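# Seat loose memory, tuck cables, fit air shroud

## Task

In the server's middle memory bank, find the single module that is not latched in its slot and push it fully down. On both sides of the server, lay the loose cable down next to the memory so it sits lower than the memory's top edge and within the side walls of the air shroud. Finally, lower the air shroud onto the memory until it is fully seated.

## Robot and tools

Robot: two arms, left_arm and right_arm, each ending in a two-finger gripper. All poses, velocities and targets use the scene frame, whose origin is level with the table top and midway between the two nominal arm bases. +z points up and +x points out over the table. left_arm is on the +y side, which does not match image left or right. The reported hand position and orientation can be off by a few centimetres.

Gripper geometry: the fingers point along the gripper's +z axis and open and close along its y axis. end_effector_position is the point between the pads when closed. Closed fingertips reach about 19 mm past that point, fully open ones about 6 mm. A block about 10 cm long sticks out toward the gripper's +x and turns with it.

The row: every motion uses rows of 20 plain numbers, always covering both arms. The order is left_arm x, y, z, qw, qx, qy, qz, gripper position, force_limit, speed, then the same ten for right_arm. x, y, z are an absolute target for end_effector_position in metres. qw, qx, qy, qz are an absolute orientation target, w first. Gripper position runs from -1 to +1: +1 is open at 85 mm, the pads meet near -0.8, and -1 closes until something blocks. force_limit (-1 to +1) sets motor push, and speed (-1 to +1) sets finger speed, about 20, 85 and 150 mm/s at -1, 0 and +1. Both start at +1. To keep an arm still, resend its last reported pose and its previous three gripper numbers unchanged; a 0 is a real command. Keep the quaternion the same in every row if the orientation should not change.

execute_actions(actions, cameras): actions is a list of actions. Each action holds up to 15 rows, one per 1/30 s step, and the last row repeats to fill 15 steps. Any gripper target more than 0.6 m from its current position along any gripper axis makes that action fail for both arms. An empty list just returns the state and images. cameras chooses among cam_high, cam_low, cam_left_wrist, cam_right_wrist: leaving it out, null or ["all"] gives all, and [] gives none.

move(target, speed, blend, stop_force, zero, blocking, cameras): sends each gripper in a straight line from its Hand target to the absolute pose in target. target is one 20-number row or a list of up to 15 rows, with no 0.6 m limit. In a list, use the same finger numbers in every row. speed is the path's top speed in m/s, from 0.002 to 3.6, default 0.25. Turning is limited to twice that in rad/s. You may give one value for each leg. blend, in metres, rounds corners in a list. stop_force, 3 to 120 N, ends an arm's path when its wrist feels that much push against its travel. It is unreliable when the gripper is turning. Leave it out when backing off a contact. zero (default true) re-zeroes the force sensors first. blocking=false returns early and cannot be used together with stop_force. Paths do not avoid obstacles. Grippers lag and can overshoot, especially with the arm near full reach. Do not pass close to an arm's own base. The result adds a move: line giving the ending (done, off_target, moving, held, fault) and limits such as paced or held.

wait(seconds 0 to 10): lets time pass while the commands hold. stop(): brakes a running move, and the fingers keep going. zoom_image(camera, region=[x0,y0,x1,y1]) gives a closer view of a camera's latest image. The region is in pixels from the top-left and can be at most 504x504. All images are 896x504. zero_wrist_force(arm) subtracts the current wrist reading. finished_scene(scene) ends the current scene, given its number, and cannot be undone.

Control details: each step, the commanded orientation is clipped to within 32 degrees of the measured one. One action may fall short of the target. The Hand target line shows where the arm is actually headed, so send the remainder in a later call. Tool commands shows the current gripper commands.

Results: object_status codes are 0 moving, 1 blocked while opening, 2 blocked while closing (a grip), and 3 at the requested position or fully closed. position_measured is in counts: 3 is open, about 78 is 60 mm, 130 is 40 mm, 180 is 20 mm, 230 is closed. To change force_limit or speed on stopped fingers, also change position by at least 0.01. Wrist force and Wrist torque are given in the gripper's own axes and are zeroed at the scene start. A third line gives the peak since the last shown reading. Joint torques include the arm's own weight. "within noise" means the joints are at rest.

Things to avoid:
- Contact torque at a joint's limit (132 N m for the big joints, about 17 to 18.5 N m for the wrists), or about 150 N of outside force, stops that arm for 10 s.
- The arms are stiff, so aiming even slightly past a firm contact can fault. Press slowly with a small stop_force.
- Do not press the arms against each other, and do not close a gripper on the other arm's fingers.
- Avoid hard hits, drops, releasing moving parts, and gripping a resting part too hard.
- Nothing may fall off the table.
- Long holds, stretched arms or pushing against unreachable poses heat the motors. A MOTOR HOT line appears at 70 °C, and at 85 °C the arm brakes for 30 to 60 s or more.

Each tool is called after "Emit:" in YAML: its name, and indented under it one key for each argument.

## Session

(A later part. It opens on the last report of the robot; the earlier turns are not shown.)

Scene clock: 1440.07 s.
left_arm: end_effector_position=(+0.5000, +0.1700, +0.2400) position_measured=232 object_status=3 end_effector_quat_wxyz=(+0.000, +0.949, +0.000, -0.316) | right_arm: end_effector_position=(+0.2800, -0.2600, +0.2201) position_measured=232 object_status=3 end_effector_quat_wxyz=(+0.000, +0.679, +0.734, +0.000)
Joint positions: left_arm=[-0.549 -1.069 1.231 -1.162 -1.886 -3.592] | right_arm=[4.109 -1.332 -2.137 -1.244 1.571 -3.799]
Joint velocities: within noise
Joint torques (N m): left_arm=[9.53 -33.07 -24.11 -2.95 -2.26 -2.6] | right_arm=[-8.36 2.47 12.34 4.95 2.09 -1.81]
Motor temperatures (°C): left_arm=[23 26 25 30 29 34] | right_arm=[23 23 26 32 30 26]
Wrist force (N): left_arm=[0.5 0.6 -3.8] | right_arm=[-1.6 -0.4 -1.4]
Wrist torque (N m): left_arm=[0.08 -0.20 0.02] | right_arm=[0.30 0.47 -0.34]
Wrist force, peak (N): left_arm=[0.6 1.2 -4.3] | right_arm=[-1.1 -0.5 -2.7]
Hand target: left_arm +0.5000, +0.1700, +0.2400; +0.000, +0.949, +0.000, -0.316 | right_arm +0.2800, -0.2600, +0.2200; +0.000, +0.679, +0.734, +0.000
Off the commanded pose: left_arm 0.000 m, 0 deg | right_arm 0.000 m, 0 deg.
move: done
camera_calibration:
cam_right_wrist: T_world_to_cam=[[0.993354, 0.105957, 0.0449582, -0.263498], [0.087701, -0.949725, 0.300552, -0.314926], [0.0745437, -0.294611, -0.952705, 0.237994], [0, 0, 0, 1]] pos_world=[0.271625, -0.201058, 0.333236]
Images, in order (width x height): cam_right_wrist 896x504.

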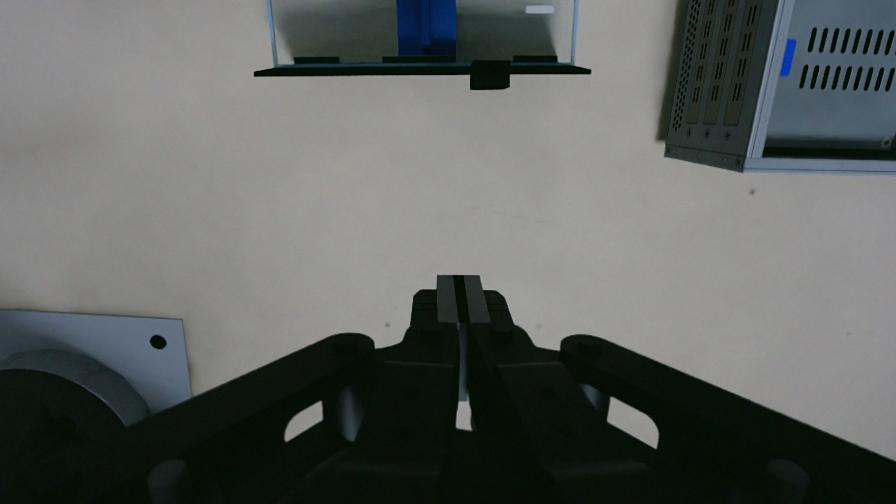

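Emit:
move:
  target:
    - [0.54,0.20,0.25,0,0.8415,-0.4200,-0.3400,-1,-0.5,0,0.40,-0.25,0.28,0,0.6788,0.7343,0,-1,-0.5,0]
    - [0.60,0.235,0.18,0,0.7343,-0.6788,0,-1,-0.5,0,0.62,-0.213,0.18,0,0.6788,0.7343,0,-1,-0.5,0]
  speed: 0.25
  blend: [0.03, 0]
  cameras: ["cam_left_wrist","cam_right_wrist"]

Scene clock: 1615.20 s.
left_arm: end_effector_position=(+0.6000, +0.2350, +0.1800) position_measured=232 object_status=3 end_effector_quat_wxyz=(+0.000, +0.734, -0.679, +0.000) | right_arm: end_effector_position=(+0.6199, -0.2130, +0.1800) position_measured=232 object_status=3 end_effector_quat_wxyz=(+0.000, +0.679, +0.734, +0.000)
Joint positions: left_arm=[-0.503 -1.231 1.634 -1.973 -1.571 -2.147] | right_arm=[3.715 -2.13 -1.304 -1.278 1.571 -4.193]
Joint velocities: within noise
Joint torques (N m): left_arm=[10.09 -48.81 -19.71 -5.3 -2.06 2.21] | right_arm=[-8.82 37.06 31.96 0.91 2.28 -1.73]
Motor temperatures (°C): left_arm=[23 26 25 30 29 34] | right_arm=[23 23 26 32 30 26]
Wrist force (N): left_arm=[0.5 0.7 -4.0] | right_arm=[-1.5 -0.4 -1.8]
Wrist torque (N m): left_arm=[0.11 -0.06 0.00] | right_arm=[0.35 0.47 -0.37]
Wrist force, peak (N): left_arm=[0.7 2.3 -3.9] | right_arm=[-1.3 -0.9 -2.1]
Hand target: left_arm +0.6000, +0.2350, +0.1800; +0.000, +0.734, -0.679, +0.000 | right_arm +0.6200, -0.2130, +0.1800; +0.000, +0.679, +0.734, +0.000
Off the commanded pose: left_arm 0.000 m, 0 deg | right_arm 0.000 m, 0 deg.
move: done
camera_calibration:
cam_left_wrist: T_world_to_cam=[[-0.993237, -0.106193, -0.046942, 0.644578], [-0.115726, 0.938137, 0.326354, -0.189009], [0.00938169, 0.329579, -0.944081, 0.215944], [0, 0, 0, 1]] pos_world=[0.616319, 0.174596, 0.29581]
cam_right_wrist: T_world_to_cam=[[0.993354, 0.105947, 0.044972, -0.604422], [0.0876937, -0.949754, 0.300461, -0.288028], [0.0745451, -0.29452, -0.952733, 0.188314], [0, 0, 0, 1]] pos_world=[0.611625, -0.154057, 0.293136]
Images, in order (width x height): cam_left_wrist 896x504, cam_right_wrist 896x504.

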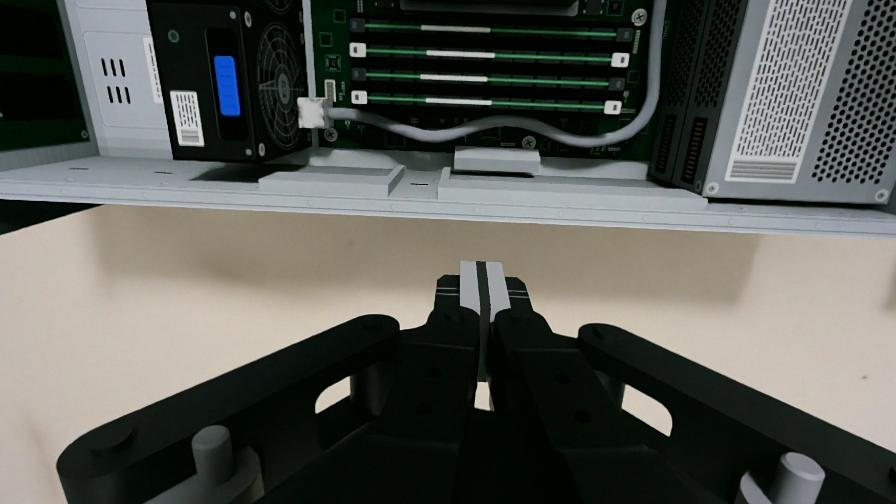

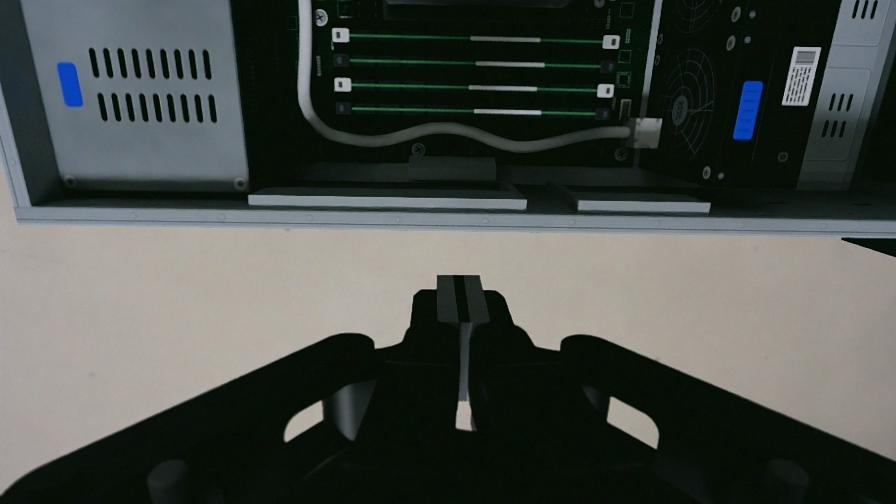

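Emit:
zoom_image:
  camera: "cam_left_wrist"
  region: [290, 60, 680, 220]

Emit:
zoom_image:
  camera: "cam_right_wrist"
  region: [280, 70, 730, 230]

Scaled by 1.292 from the camera's 896x504 image, which has a finer 1280x720 frame.

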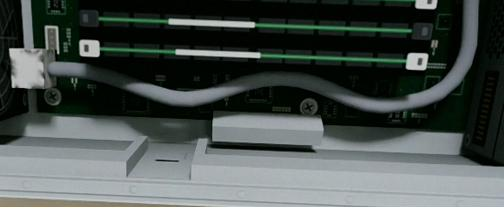

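Scaled by 1.120 from the camera's 896x504 image, which has a finer 1280x720 frame.

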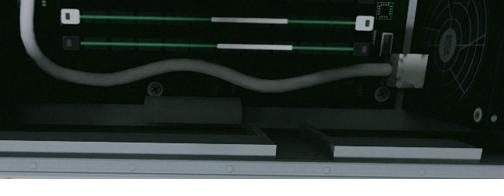

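Emit:
zoom_image:
  camera: "cam_left_wrist"
  region: [330, 130, 470, 210]

Emit:
zoom_image:
  camera: "cam_right_wrist"
  region: [470, 140, 610, 230]

Scaled by 3.600 from the camera's 896x504 image, which has a finer 1280x720 frame.

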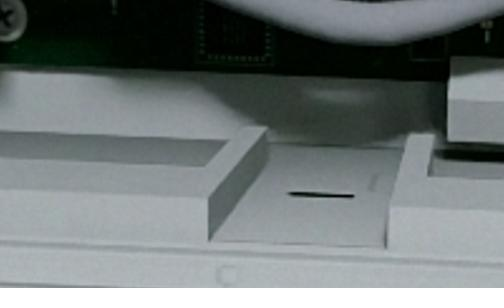

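Scaled by 3.600 from the camera's 896x504 image, which has a finer 1280x720 frame.

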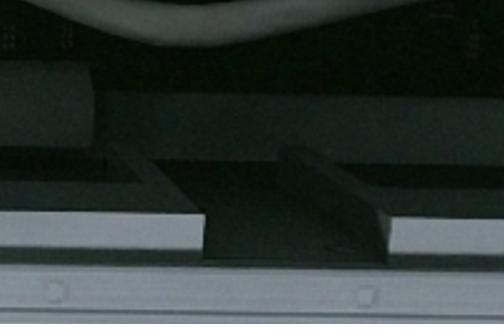

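Emit:
move:
  target:
    - [0.60,0.22,0.22,0,0.0393,-0.9992,0,-1,-0.5,0,0.62,-0.20,0.22,0,0.9992,0.0393,0,-1,-0.5,0]
    - [0.60,0.205,0.20,0,-0.6788,-0.7343,0,-1,-0.5,0,0.62,-0.18,0.20,0,0.7343,-0.6788,0,-1,-0.5,0]
  speed: 0.4
  blend: [0.01, 0]
  cameras: ["cam_left_wrist","cam_right_wrist"]

Scene clock: 1888.77 s.
left_arm: end_effector_position=(+0.6000, +0.2050, +0.2000) position_measured=232 object_status=3 end_effector_quat_wxyz=(+0.000, +0.679, +0.734, +0.000) | right_arm: end_effector_position=(+0.6200, -0.1800, +0.2000) position_measured=232 object_status=3 end_effector_quat_wxyz=(+0.000, +0.734, -0.679, +0.000)
Joint positions: left_arm=[-0.546 -1.228 1.575 -1.918 -1.571 0.951] | right_arm=[3.753 -2.151 -1.218 -1.343 1.571 -1.014]
Joint velocities: within noise
Joint torques (N m): left_arm=[10.13 -26.43 -31.71 -4.97 -1.75 2.16] | right_arm=[8.86 38.11 14.46 4.8 -1.82 2.06]
Motor temperatures (°C): left_arm=[22 26 25 30 29 33] | right_arm=[23 22 26 32 30 26]
Wrist force (N): left_arm=[0.3 0.9 -3.5] | right_arm=[-1.3 -0.4 -1.6]
Wrist torque (N m): left_arm=[0.13 -0.01 0.00] | right_arm=[0.39 0.42 -0.37]
Wrist force, peak (N): left_arm=[0.7 0.9 -4.1] | right_arm=[-1.8 -0.4 -1.9]
Hand target: left_arm +0.6000, +0.2050, +0.2000; +0.000, +0.679, +0.734, +0.000 | right_arm +0.6200, -0.1800, +0.2000; +0.000, +0.734, -0.679, +0.000
Off the commanded pose: left_arm 0.000 m, 0 deg | right_arm 0.000 m, 0 deg.
move: done
camera_calibration:
cam_left_wrist: T_world_to_cam=[[0.993201, 0.106457, -0.0471121, -0.593092], [0.116029, -0.938179, 0.326124, 0.0783116], [-0.00948146, -0.329372, -0.944152, 0.39103], [0, 0, 0, 1]] pos_world=[0.58368, 0.265404, 0.315711]
cam_right_wrist: T_world_to_cam=[[-0.99332, -0.106271, 0.0449758, 0.584601], [-0.0880016, 0.949721, 0.300476, 0.188129], [-0.0746464, 0.294511, -0.952728, 0.415604], [0, 0, 0, 1]] pos_world=[0.628275, -0.238944, 0.313136]
Images, in order (width x height): cam_left_wrist 896x504, cam_right_wrist 896x504.

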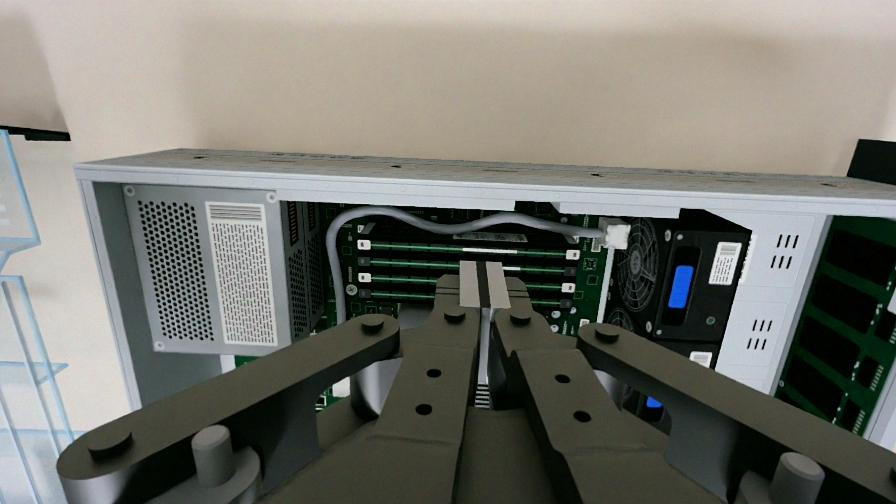

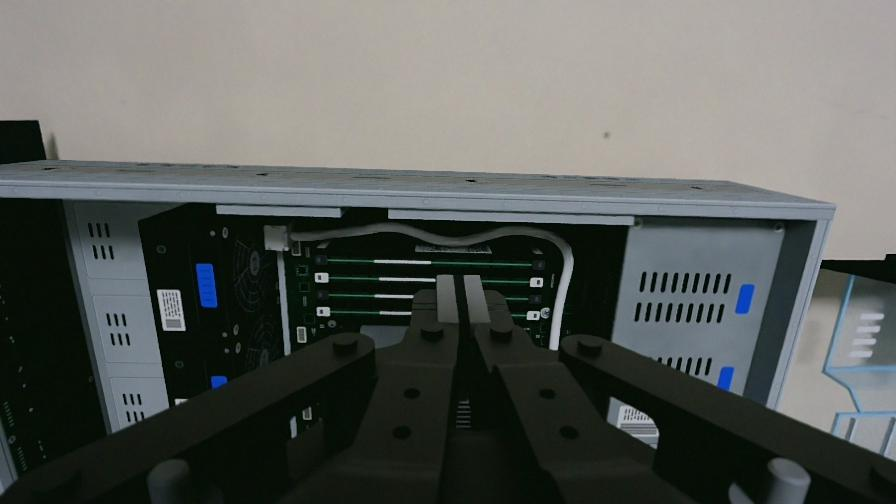

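Emit:
zoom_image:
  camera: "cam_left_wrist"
  region: [310, 190, 640, 310]

Emit:
zoom_image:
  camera: "cam_right_wrist"
  region: [250, 200, 600, 330]

Scaled by 1.527 from the camera's 896x504 image, which has a finer 1280x720 frame.

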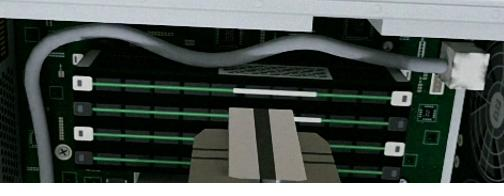

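Scaled by 1.440 from the camera's 896x504 image, which has a finer 1280x720 frame.

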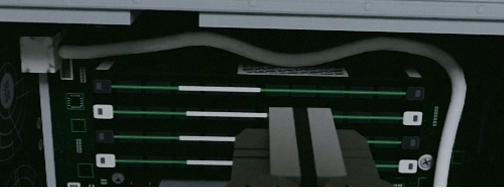

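Emit:
move:
  target:
    - [0.6305,0.1975,0.13,0.0095,0.0381,-0.9695,-0.2417,-1,-0.5,0,0.62,-0.20,0.24,0,0.7343,-0.6788,0,-1,-0.5,0]
  speed: 0.25
  cameras: ["cam_left_wrist","cam_right_wrist"]

Scene clock: 2025.67 s.
left_arm: end_effector_position=(+0.6305, +0.1975, +0.1300) position_measured=232 object_status=3 end_effector_quat_wxyz=(-0.009, -0.038, +0.970, +0.242) | right_arm: end_effector_position=(+0.6200, -0.2000, +0.2400) position_measured=232 object_status=3 end_effector_quat_wxyz=(+0.000, +0.734, -0.679, +0.000)
Joint positions: left_arm=[-0.672 -0.962 1.349 -1.612 -1.218 -0.807] | right_arm=[3.73 -2.111 -1.178 -1.423 1.571 -1.037]
Joint velocities: within noise
Joint torques (N m): left_arm=[10.18 -36.62 -30.34 0.3 -1.23 -2.75] | right_arm=[-8.32 58.33 32 0.77 -1.68 -1.68]
Motor temperatures (°C): left_arm=[22 26 25 30 29 33] | right_arm=[23 22 26 32 30 26]
Wrist force (N): left_arm=[-0.4 1.1 -3.7] | right_arm=[-1.0 -0.6 -1.5]
Wrist torque (N m): left_arm=[0.02 0.10 0.03] | right_arm=[0.32 0.38 -0.35]
Wrist force, peak (N): left_arm=[0.6 1.2 -3.9] | right_arm=[-1.4 -0.9 -1.9]
Hand target: left_arm +0.6305, +0.1975, +0.1300; -0.009, -0.038, +0.970, +0.242 | right_arm +0.6200, -0.2000, +0.2400; +0.000, +0.734, -0.679, +0.000
Off the commanded pose: left_arm 0.000 m, 0 deg | right_arm 0.000 m, 0 deg.
move: done
camera_calibration:
cam_left_wrist: T_world_to_cam=[[-0.0983378, 0.898873, 0.427033, -0.155822], [0.950586, -0.0421335, 0.30759, -0.610169], [0.294477, 0.436179, -0.850312, -0.0322409], [0, 0, 0, 1]] pos_world=[0.574188, 0.128418, 0.226808]
cam_right_wrist: T_world_to_cam=[[-0.993354, -0.105947, 0.044972, 0.580784], [-0.0876937, 0.949754, 0.300461, 0.194924], [-0.0745451, 0.29452, -0.952733, 0.459544], [0, 0, 0, 1]] pos_world=[0.628275, -0.258943, 0.353136]
Images, in order (width x height): cam_left_wrist 896x504, cam_right_wrist 896x504.

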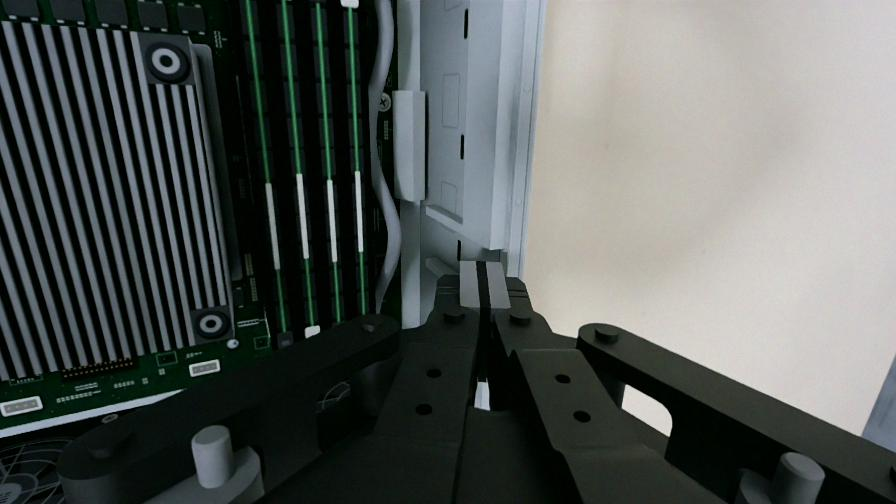

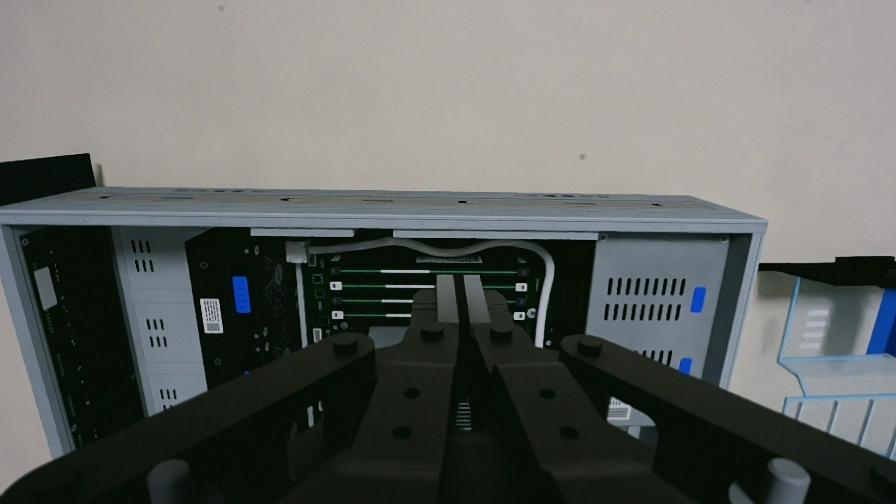

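Emit:
zoom_image:
  camera: "cam_left_wrist"
  region: [330, 80, 570, 340]

Scaled by 1.938 from the camera's 896x504 image, which has a finer 1280x720 frame.

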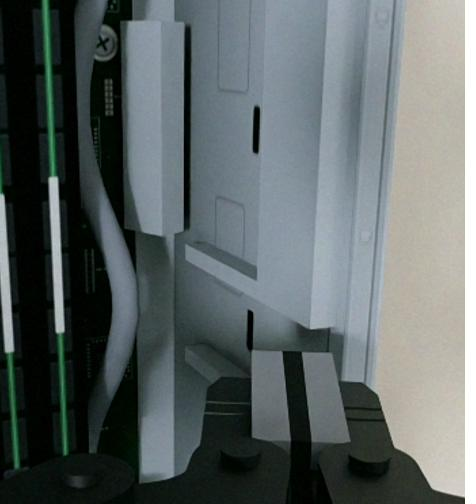

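Emit:
move:
  target:
    - [0.6305,0.1975,0.085,0.0095,0.0381,-0.9695,-0.2417,-1,-0.5,0,0.62,-0.20,0.24,0,0.7343,-0.6788,0,-1,-0.5,0]
  speed: 0.04
  stop_force: 15
  cameras: ["cam_left_wrist"]

Emit:
zoom_image:
  camera: "cam_left_wrist"
  region: [330, 80, 570, 340]

Scene clock: 2045.10 s.
left_arm: end_effector_position=(+0.6305, +0.1975, +0.0850) position_measured=232 object_status=3 end_effector_quat_wxyz=(-0.010, -0.038, +0.970, +0.242) | right_arm: end_effector_position=(+0.6200, -0.2000, +0.2400) position_measured=232 object_status=3 end_effector_quat_wxyz=(+0.000, +0.734, -0.679, +0.000)
Joint positions: left_arm=[-0.672 -0.916 1.398 -1.706 -1.218 -0.807] | right_arm=[3.73 -2.111 -1.178 -1.423 1.571 -1.037]
Joint velocities: within noise
Joint torques (N m): left_arm=[5.88 -36.74 -17.56 -3.87 1.09 1.79] | right_arm=[-8 58.09 25.13 1 0.67 -1.65]
Motor temperatures (°C): left_arm=[22 26 25 30 29 33] | right_arm=[23 22 26 32 30 26]
Wrist force (N): left_arm=[-0.1 1.4 -3.5] | right_arm=[-1.3 -0.3 -1.7]
Wrist torque (N m): left_arm=[0.07 0.06 0.04] | right_arm=[0.37 0.42 -0.35]
Wrist force, peak (N): left_arm=[-0.2 1.5 -3.9] | right_arm=[-1.7 -0.5 -1.7]
Hand target: left_arm +0.6305, +0.1975, +0.0850; -0.010, -0.038, +0.970, +0.242 | right_arm +0.6200, -0.2000, +0.2400; +0.000, +0.734, -0.679, +0.000
Off the commanded pose: left_arm 0.000 m, 0 deg | right_arm 0.000 m, 0 deg.
move: done
camera_calibration:
cam_left_wrist: T_world_to_cam=[[-0.0986534, 0.898797, 0.427119, -0.13633], [0.950617, -0.0418052, 0.307539, -0.596478], [0.294271, 0.436367, -0.850287, -0.0704016], [0, 0, 0, 1]] pos_world=[0.574289, 0.128318, 0.181808]
Images, in order (width x height): cam_left_wrist 896x504.

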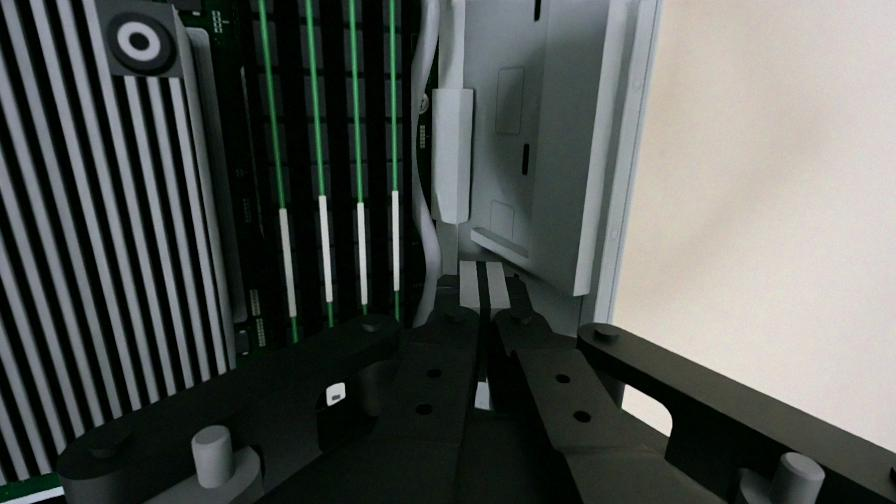

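Scaled by 1.938 from the camera's 896x504 image, which has a finer 1280x720 frame.

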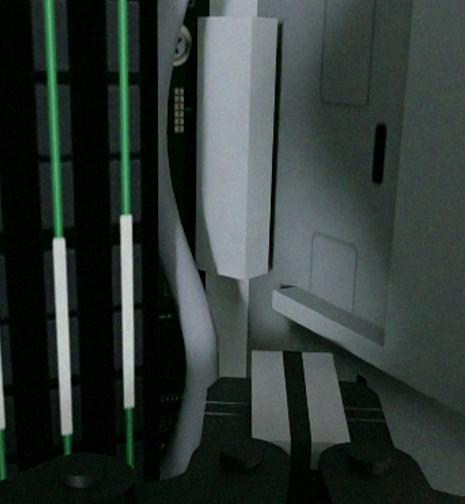

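Emit:
move:
  target:
    - [0.629,0.1992,0.085,0.0095,0.0381,-0.9695,-0.2417,-1,-0.5,0,0.62,-0.20,0.24,0,0.7343,-0.6788,0,-1,-0.5,0]
    - [0.629,0.1992,0.0601,0.0095,0.0381,-0.9695,-0.2417,-1,-0.5,0,0.62,-0.20,0.24,0,0.7343,-0.6788,0,-1,-0.5,0]
  speed: [0.03, 0.012]
  stop_force: 12
  cameras: ["cam_left_wrist"]

Emit:
zoom_image:
  camera: "cam_left_wrist"
  region: [360, 100, 600, 340]

Scene clock: 2096.90 s.
left_arm: end_effector_position=(+0.6290, +0.1992, +0.0621) position_measured=232 object_status=3 end_effector_quat_wxyz=(-0.009, -0.038, +0.970, +0.242) | right_arm: end_effector_position=(+0.6200, -0.2000, +0.2400) position_measured=232 object_status=3 end_effector_quat_wxyz=(+0.000, +0.734, -0.679, +0.000)
Joint positions: left_arm=[-0.671 -0.895 1.426 -1.756 -1.218 -0.807] | right_arm=[3.73 -2.111 -1.178 -1.423 1.571 -1.037]
Joint velocities: within noise
Joint torques (N m): left_arm=[-0.71 -58.77 -27.78 0.03 -0.3 1.52] | right_arm=[-6.62 56.2 18.94 0.89 2.31 -1.53]
Motor temperatures (°C): left_arm=[22 26 25 30 29 33] | right_arm=[23 22 26 32 30 26]
Wrist force (N): left_arm=[-0.7 3.3 -3.6] | right_arm=[-1.3 -0.5 -1.8]
Wrist torque (N m): left_arm=[0.03 0.05 0.02] | right_arm=[0.34 0.42 -0.35]
Wrist force, peak (N): left_arm=[5.0 14.1 -17.2] | right_arm=[-1.5 -0.5 -2.0]
Hand target: left_arm +0.6290, +0.1992, +0.0621; -0.009, -0.038, +0.970, +0.242 | right_arm +0.6200, -0.2000, +0.2400; +0.000, +0.734, -0.679, +0.000
Off the commanded pose: left_arm 0.002 m, 0 deg | right_arm 0.000 m, 0 deg.
move: contact (left_arm); path passed 1 of 2 targets
camera_calibration:
cam_left_wrist: T_world_to_cam=[[-0.0987036, 0.898784, 0.427135, -0.128287], [0.950575, -0.0418222, 0.307665, -0.587928], [0.294388, 0.436391, -0.850234, -0.0902963], [0, 0, 0, 1]] pos_world=[0.57279, 0.130118, 0.158908]
Images, in order (width x height): cam_left_wrist 896x504.

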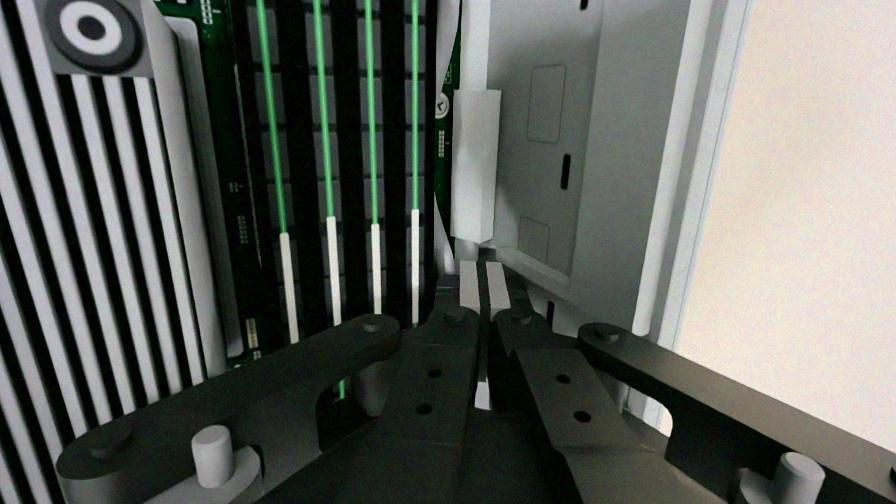

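Scaled by 2.100 from the camera's 896x504 image, which has a finer 1280x720 frame.

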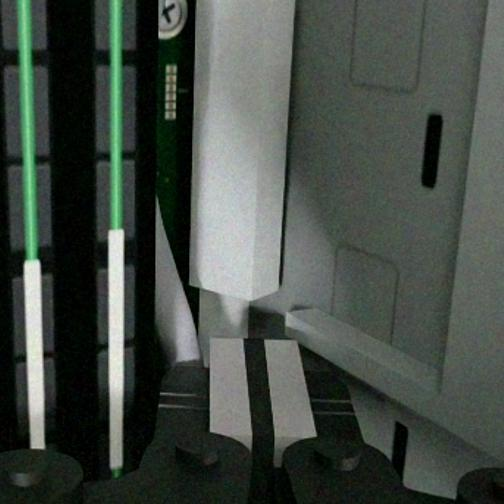

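Emit:
move:
  target:
    - [0.6297,0.1905,0.0612,0.0095,0.0381,-0.9695,-0.2417,-1,-0.5,0,0.62,-0.20,0.24,0,0.7343,-0.6788,0,-1,-0.5,0]
  speed: 0.015
  stop_force: 20
  cameras: ["cam_left_wrist","cam_right_wrist"]

Scene clock: 2140.93 s.
left_arm: end_effector_position=(+0.6293, +0.1962, +0.0619) position_measured=232 object_status=3 end_effector_quat_wxyz=(-0.009, -0.038, +0.970, +0.242) | right_arm: end_effector_position=(+0.6200, -0.2000, +0.2400) position_measured=232 object_status=3 end_effector_quat_wxyz=(+0.000, +0.734, -0.679, +0.000)
Joint positions: left_arm=[-0.674 -0.891 1.42 -1.753 -1.219 -0.81] | right_arm=[3.73 -2.111 -1.178 -1.423 1.571 -1.037]
Joint velocities: within noise
Joint torques (N m): left_arm=[2.36 -44.63 -11.21 -3.19 0.05 1.93] | right_arm=[-5.98 54.99 14.96 1.02 2.15 -1.52]
Motor temperatures (°C): left_arm=[22 26 25 30 29 33] | right_arm=[23 22 26 32 30 26]
Wrist force (N): left_arm=[0.5 23.7 -20.8] | right_arm=[-1.2 -0.6 -1.8]
Wrist torque (N m): left_arm=[1.81 0.23 0.24] | right_arm=[0.32 0.42 -0.35]
Wrist force, peak (N): left_arm=[3.1 39.9 -21.0] | right_arm=[-1.1 -0.5 -2.2]
Hand target: left_arm +0.6293, +0.1962, +0.0619; -0.009, -0.038, +0.970, +0.242 | right_arm +0.6200, -0.2000, +0.2400; +0.000, +0.734, -0.679, +0.000
Off the commanded pose: left_arm 0.006 m, 0 deg | right_arm 0.000 m, 0 deg.
move: contact (left_arm)
camera_calibration:
cam_left_wrist: T_world_to_cam=[[-0.0987031, 0.898794, 0.427116, -0.125484], [0.950519, -0.0418999, 0.307829, -0.588166], [0.294571, 0.436365, -0.850184, -0.0893257], [0, 0, 0, 1]] pos_world=[0.57299, 0.127118, 0.158707]
cam_right_wrist: T_world_to_cam=[[-0.993354, -0.105947, 0.044972, 0.580784], [-0.0876937, 0.949754, 0.300461, 0.194924], [-0.0745451, 0.29452, -0.952733, 0.459544], [0, 0, 0, 1]] pos_world=[0.628275, -0.258943, 0.353136]
Images, in order (width x height): cam_left_wrist 896x504, cam_right_wrist 896x504.

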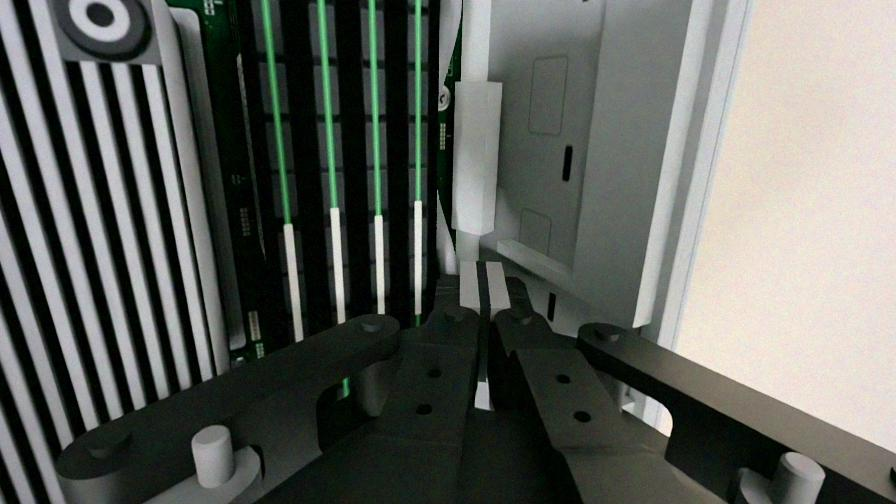

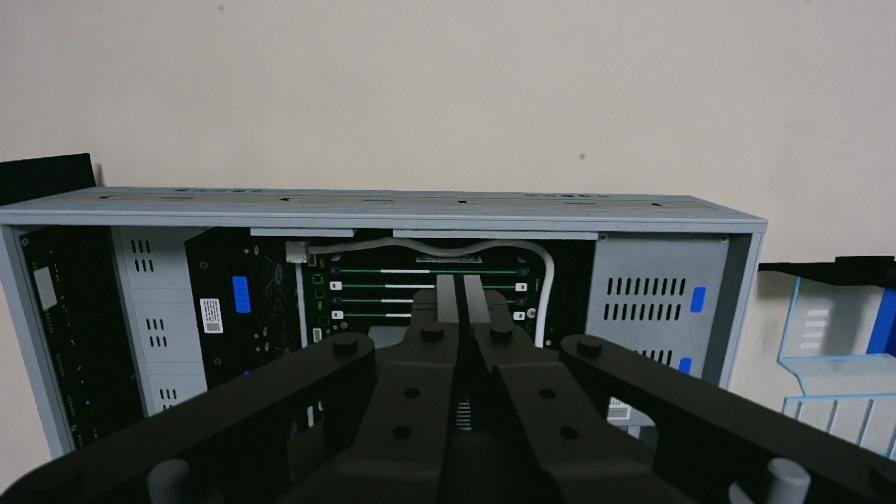

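Emit:
move:
  target:
    - [0.6297,0.1895,0.0628,0.0095,0.0381,-0.9695,-0.2417,-1,-0.5,0,0.62,-0.20,0.24,0,0.7343,-0.6788,0,-1,-0.5,0]
  speed: 0.01
  stop_force: 35
  cameras: ["cam_left_wrist","cam_right_wrist"]

Scene clock: 2184.63 s.
left_arm: end_effector_position=(+0.6295, +0.1943, +0.0623) position_measured=232 object_status=3 end_effector_quat_wxyz=(-0.009, -0.038, +0.969, +0.242) | right_arm: end_effector_position=(+0.6200, -0.2000, +0.2400) position_measured=232 object_status=3 end_effector_quat_wxyz=(+0.000, +0.734, -0.679, +0.000)
Joint positions: left_arm=[-0.676 -0.889 1.415 -1.749 -1.22 -0.812] | right_arm=[3.73 -2.111 -1.178 -1.423 1.571 -1.037]
Joint velocities: within noise
Joint torques (N m): left_arm=[-17.68 -39.08 -18.27 -11.67 -4.72 1.93] | right_arm=[-5.39 52.14 16.58 1.18 2.01 -1.4]
Motor temperatures (°C): left_arm=[22 26 25 30 29 33] | right_arm=[23 22 26 32 30 26]
Wrist force (N): left_arm=[3.7 59.3 -16.5] | right_arm=[-1.1 -0.5 -2.0]
Wrist torque (N m): left_arm=[1.73 0.10 0.40] | right_arm=[0.34 0.39 -0.35]
Wrist force, peak (N): left_arm=[2.2 69.0 -17.4] | right_arm=[-1.3 -0.6 -2.1]
Hand target: left_arm +0.6295, +0.1943, +0.0623; -0.009, -0.038, +0.969, +0.242 | right_arm +0.6200, -0.2000, +0.2400; +0.000, +0.734, -0.679, +0.000
Off the commanded pose: left_arm 0.005 m, 0 deg | right_arm 0.000 m, 0 deg.
move: contact (left_arm)
camera_calibration:
cam_left_wrist: T_world_to_cam=[[-0.0988464, 0.89858, 0.427531, -0.123785], [0.950496, -0.0419335, 0.307893, -0.588652], [0.294594, 0.436801, -0.849952, -0.0883085], [0, 0, 0, 1]] pos_world=[0.573291, 0.12512, 0.159106]
cam_right_wrist: T_world_to_cam=[[-0.993354, -0.105947, 0.044972, 0.580784], [-0.0876937, 0.949754, 0.300461, 0.194924], [-0.0745451, 0.29452, -0.952733, 0.459544], [0, 0, 0, 1]] pos_world=[0.628275, -0.258943, 0.353136]
Images, in order (width x height): cam_left_wrist 896x504, cam_right_wrist 896x504.

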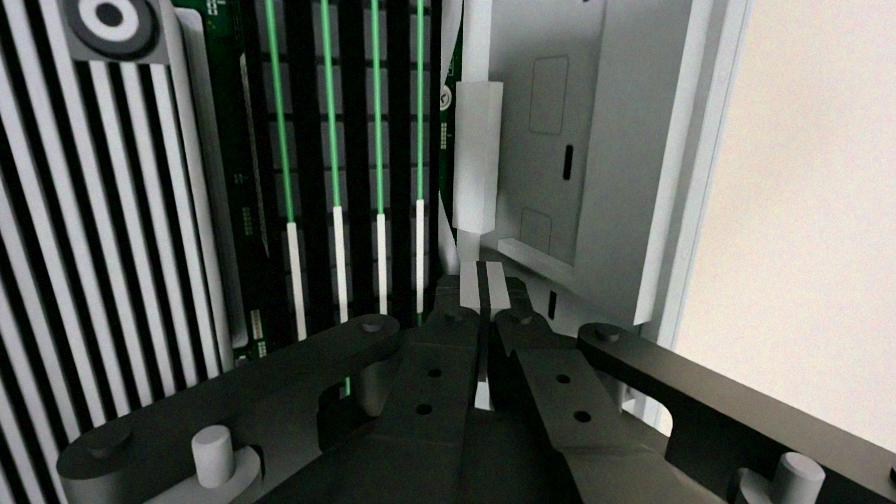

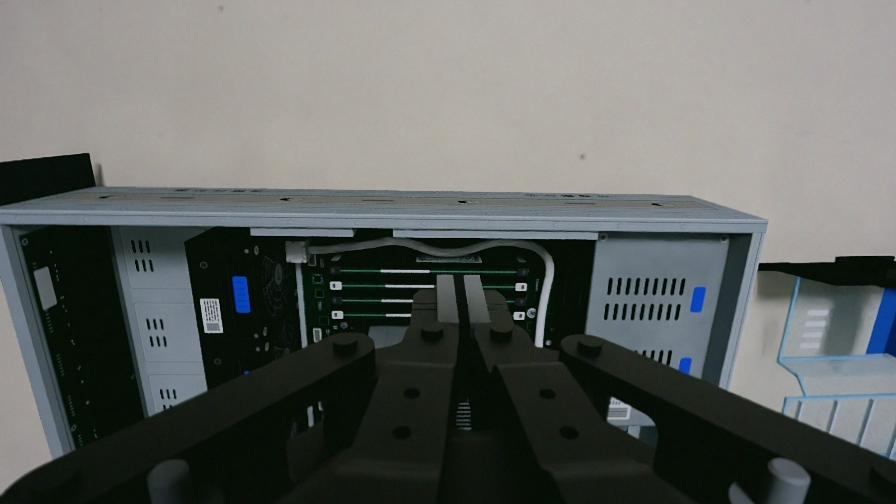

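Emit:
move:
  target:
    - [0.6297,0.1955,0.15,0.0095,0.0381,-0.9695,-0.2417,-1,-0.5,0,0.62,-0.20,0.24,0,0.7343,-0.6788,0,-1,-0.5,0]
  speed: 0.06
  cameras: ["cam_left_wrist"]

Emit:
zoom_image:
  camera: "cam_left_wrist"
  region: [360, 0, 600, 340]

Scene clock: 2211.40 s.
left_arm: end_effector_position=(+0.6297, +0.1955, +0.1498) position_measured=232 object_status=3 end_effector_quat_wxyz=(-0.009, -0.038, +0.970, +0.242) | right_arm: end_effector_position=(+0.6200, -0.2000, +0.2400) position_measured=232 object_status=3 end_effector_quat_wxyz=(+0.000, +0.734, -0.679, +0.000)
Joint positions: left_arm=[-0.675 -0.979 1.322 -1.567 -1.219 -0.81] | right_arm=[3.73 -2.111 -1.178 -1.423 1.571 -1.037]
Joint velocities: within noise
Joint torques (N m): left_arm=[10.47 -56.93 -30.64 0.33 0.83 0.96] | right_arm=[-4.41 50.51 16.83 1.12 2.2 -1.3]
Motor temperatures (°C): left_arm=[22 26 25 30 29 33] | right_arm=[23 22 26 32 30 26]
Wrist force (N): left_arm=[-0.8 2.0 -3.3] | right_arm=[-1.4 -0.6 -1.9]
Wrist torque (N m): left_arm=[0.16 0.17 0.03] | right_arm=[0.33 0.45 -0.35]
Wrist force, peak (N): left_arm=[4.1 60.3 -17.4] | right_arm=[-1.3 -0.7 -2.0]
Hand target: left_arm +0.6297, +0.1955, +0.1500; -0.009, -0.038, +0.970, +0.242 | right_arm +0.6200, -0.2000, +0.2400; +0.000, +0.734, -0.679, +0.000
Off the commanded pose: left_arm 0.000 m, 0 deg | right_arm 0.000 m, 0 deg.
move: done
camera_calibration:
cam_left_wrist: T_world_to_cam=[[-0.0986186, 0.898781, 0.427162, -0.162317], [0.950584, -0.0419021, 0.307626, -0.61572], [0.294387, 0.436391, -0.850235, -0.0142779], [0, 0, 0, 1]] pos_world=[0.57349, 0.126318, 0.246607]
Images, in order (width x height): cam_left_wrist 896x504.

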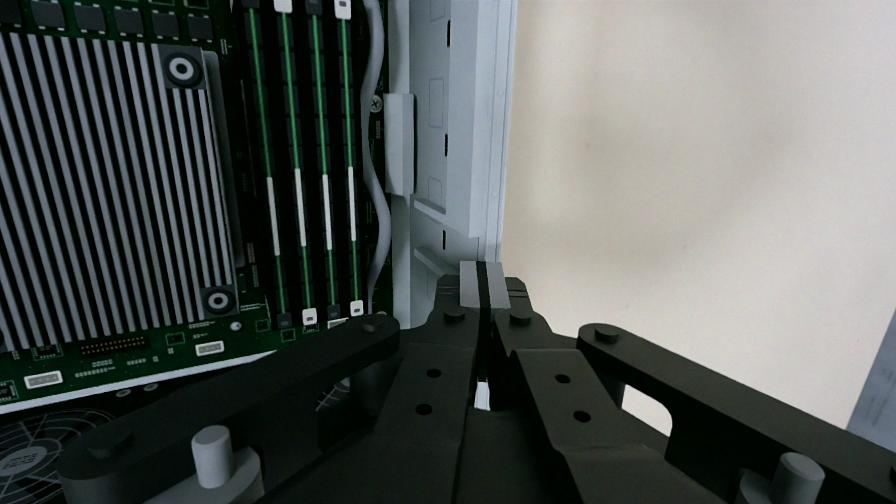

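Scaled by 1.482 from the camera's 896x504 image, which has a finer 1280x720 frame.

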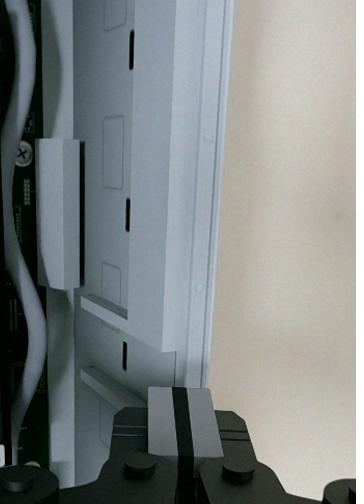

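Emit:
move:
  target:
    - [0.6275,0.19,0.20,0.2510,-0.6384,-0.6894,-0.2323,-1,-0.5,0,0.62,-0.20,0.24,0,0.7343,-0.6788,0,-1,-0.5,0]
  speed: 0.25
  cameras: ["cam_left_wrist","cam_high"]

Scene clock: 2425.90 s.
left_arm: end_effector_position=(+0.6275, +0.1900, +0.2000) position_measured=232 object_status=3 end_effector_quat_wxyz=(-0.251, +0.638, +0.690, +0.232) | right_arm: end_effector_position=(+0.6200, -0.2000, +0.2400) position_measured=232 object_status=3 end_effector_quat_wxyz=(+0.000, +0.734, -0.679, +0.000)
Joint positions: left_arm=[-0.728 -0.922 1.129 -1.236 -1.106 0.64] | right_arm=[3.73 -2.111 -1.178 -1.423 1.571 -1.037]
Joint velocities: within noise
Joint torques (N m): left_arm=[-8.29 -60.14 -18.93 -3.26 2.9 2.25] | right_arm=[-3.71 48.32 18.24 1.18 2.11 -1.1]
Motor temperatures (°C): left_arm=[22 26 25 30 29 33] | right_arm=[23 22 26 32 30 26]
Wrist force (N): left_arm=[-0.9 1.3 -2.9] | right_arm=[-1.3 -0.6 -2.0]
Wrist torque (N m): left_arm=[0.19 0.31 -0.03] | right_arm=[0.33 0.43 -0.35]
Wrist force, peak (N): left_arm=[-0.9 2.0 -3.9] | right_arm=[-1.4 -0.5 -2.1]
Hand target: left_arm +0.6275, +0.1900, +0.2000; -0.251, +0.638, +0.689, +0.232 | right_arm +0.6200, -0.2000, +0.2400; +0.000, +0.734, -0.679, +0.000
Off the commanded pose: left_arm 0.000 m, 0 deg | right_arm 0.000 m, 0 deg.
move: done
camera_calibration:
cam_left_wrist: T_world_to_cam=[[0.991548, 0.128444, -0.018305, -0.627693], [0.113495, -0.927064, -0.357312, 0.197238], [-0.0628645, 0.352214, -0.933806, 0.288317], [0, 0, 0, 1]] pos_world=[0.618127, 0.161927, 0.328218]
Images, in order (width x height): cam_high 896x504, cam_left_wrist 896x504.

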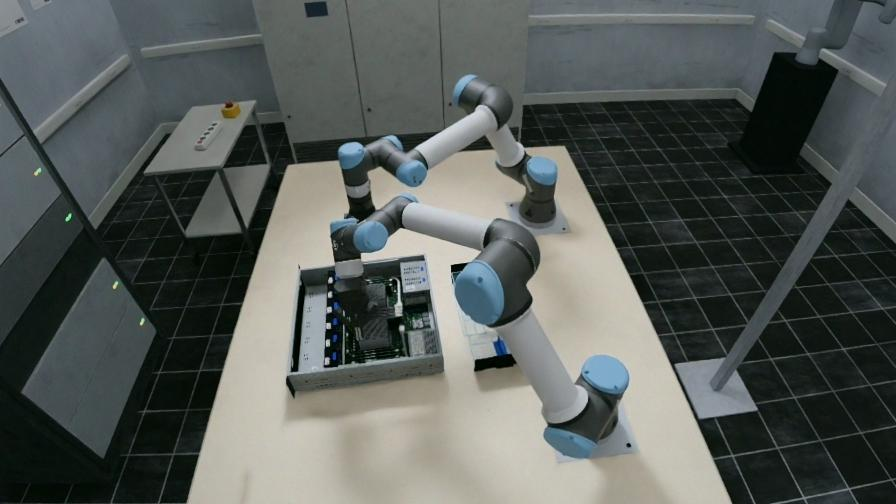

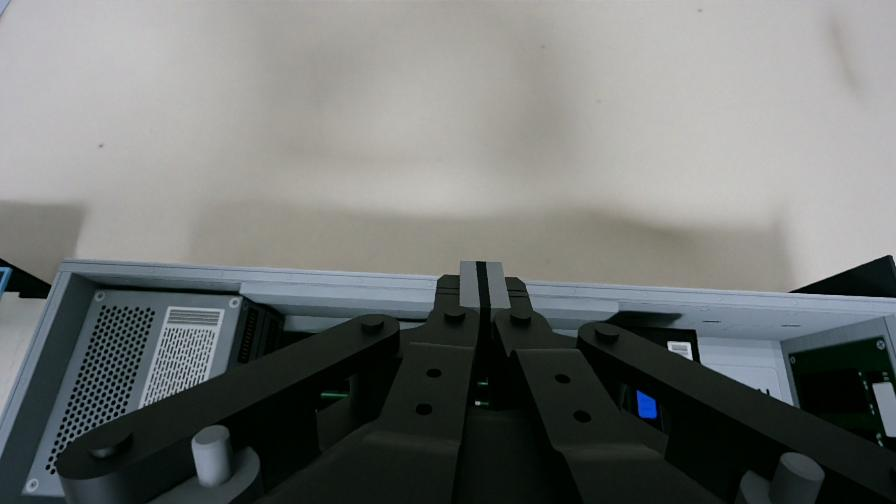

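Emit:
zoom_image:
  camera: "cam_left_wrist"
  region: [380, 240, 660, 400]

Scaled by 1.800 from the camera's 896x504 image, which has a finer 1280x720 frame.

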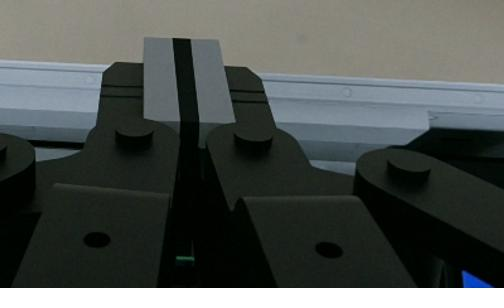

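Emit:
move:
  target:
    - [0.6275,0.1937,0.12,0.2510,-0.6384,-0.6894,-0.2323,-1,-0.5,0,0.62,-0.20,0.24,0,0.7343,-0.6788,0,-1,-0.5,0]
    - [0.6275,0.1937,0.085,0.2510,-0.6384,-0.6894,-0.2323,-1,-0.5,0,0.62,-0.20,0.24,0,0.7343,-0.6788,0,-1,-0.5,0]
  speed: 0.08
  cameras: ["cam_left_wrist"]

Emit:
move:
  target:
    - [0.6275,0.1937,0.062,0.2510,-0.6384,-0.6894,-0.2323,-1,-0.5,0,0.62,-0.20,0.24,0,0.7343,-0.6788,0,-1,-0.5,0]
  speed: 0.015
  stop_force: 15
  cameras: ["cam_left_wrist"]

Scene clock: 2462.33 s.
left_arm: end_effector_position=(+0.6275, +0.1937, +0.0852) position_measured=232 object_status=3 end_effector_quat_wxyz=(-0.251, +0.638, +0.689, +0.232) | right_arm: end_effector_position=(+0.6200, -0.2000, +0.2400) position_measured=232 object_status=3 end_effector_quat_wxyz=(+0.000, +0.734, -0.679, +0.000)
Joint positions: left_arm=[-0.724 -0.833 1.285 -1.483 -1.104 0.644] | right_arm=[3.73 -2.111 -1.178 -1.423 1.571 -1.037]
Joint velocities: within noise
Joint torques (N m): left_arm=[9.91 -38.63 -17.1 -3.34 2.87 2.34] | right_arm=[-3.62 47.14 17.9 1.35 2.09 -0.89]
Motor temperatures (°C): left_arm=[22 26 25 30 29 33] | right_arm=[23 22 26 32 30 26]
Wrist force (N): left_arm=[-0.5 1.5 -2.5] | right_arm=[-1.2 -0.6 -2.0]
Wrist torque (N m): left_arm=[0.21 0.24 -0.03] | right_arm=[0.32 0.42 -0.34]
Wrist force, peak (N): left_arm=[-0.3 1.2 -3.3] | right_arm=[-1.3 -0.4 -2.2]
Hand target: left_arm +0.6275, +0.1937, +0.0850; -0.251, +0.638, +0.689, +0.232 | right_arm +0.6200, -0.2000, +0.2400; +0.000, +0.734, -0.679, +0.000
Off the commanded pose: left_arm 0.000 m, 0 deg | right_arm 0.000 m, 0 deg.
move: done
camera_calibration:
cam_left_wrist: T_world_to_cam=[[0.991581, 0.128171, -0.0184237, -0.630221], [0.113203, -0.927134, -0.357223, 0.159823], [-0.0628666, 0.35213, -0.933837, 0.179835], [0, 0, 0, 1]] pos_world=[0.618128, 0.165628, 0.213418]
Images, in order (width x height): cam_left_wrist 896x504.

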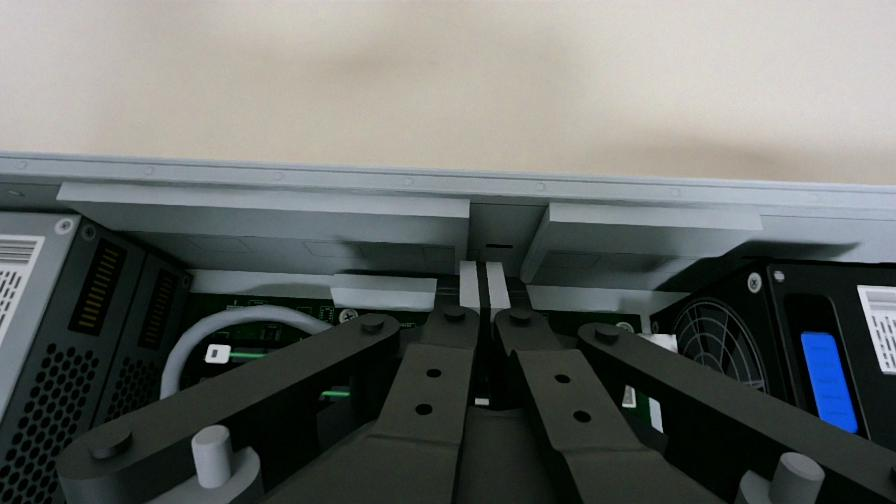

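Scene clock: 2464.93 s.
left_arm: end_effector_position=(+0.6275, +0.1937, +0.0620) position_measured=232 object_status=3 end_effector_quat_wxyz=(-0.251, +0.638, +0.689, +0.232) | right_arm: end_effector_position=(+0.6200, -0.2000, +0.2400) position_measured=232 object_status=3 end_effector_quat_wxyz=(+0.000, +0.734, -0.679, +0.000)
Joint positions: left_arm=[-0.724 -0.807 1.304 -1.528 -1.104 0.644] | right_arm=[3.73 -2.111 -1.178 -1.423 1.571 -1.037]
Joint velocities: within noise
Joint torques (N m): left_arm=[-2.29 -33.68 -16.95 -5.77 -1.65 1.75] | right_arm=[-2.74 45.98 18.33 1.34 2.01 -0.91]
Motor temperatures (°C): left_arm=[22 26 25 30 29 33] | right_arm=[23 22 26 32 30 26]
Wrist force (N): left_arm=[11.5 -2.5 -7.1] | right_arm=[-1.3 -0.3 -1.7]
Wrist torque (N m): left_arm=[0.18 0.20 0.02] | right_arm=[0.37 0.43 -0.35]
Wrist force, peak (N): left_arm=[12.2 -2.4 -7.9] | right_arm=[-1.3 -0.6 -2.0]
Hand target: left_arm +0.6275, +0.1937, +0.0620; -0.251, +0.638, +0.689, +0.232 | right_arm +0.6200, -0.2000, +0.2400; +0.000, +0.734, -0.679, +0.000
Off the commanded pose: left_arm 0.000 m, 0 deg | right_arm 0.000 m, 0 deg.
move: done
camera_calibration:
cam_left_wrist: T_world_to_cam=[[0.991581, 0.128171, -0.0184237, -0.630648], [0.113203, -0.927134, -0.357223, 0.151536], [-0.0628666, 0.35213, -0.933837, 0.15817], [0, 0, 0, 1]] pos_world=[0.618128, 0.165628, 0.190218]
Images, in order (width x height): cam_left_wrist 896x504.

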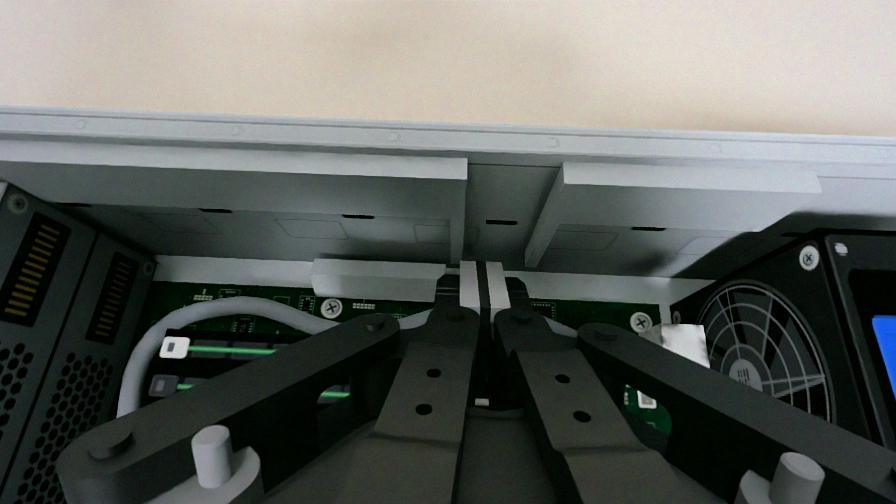

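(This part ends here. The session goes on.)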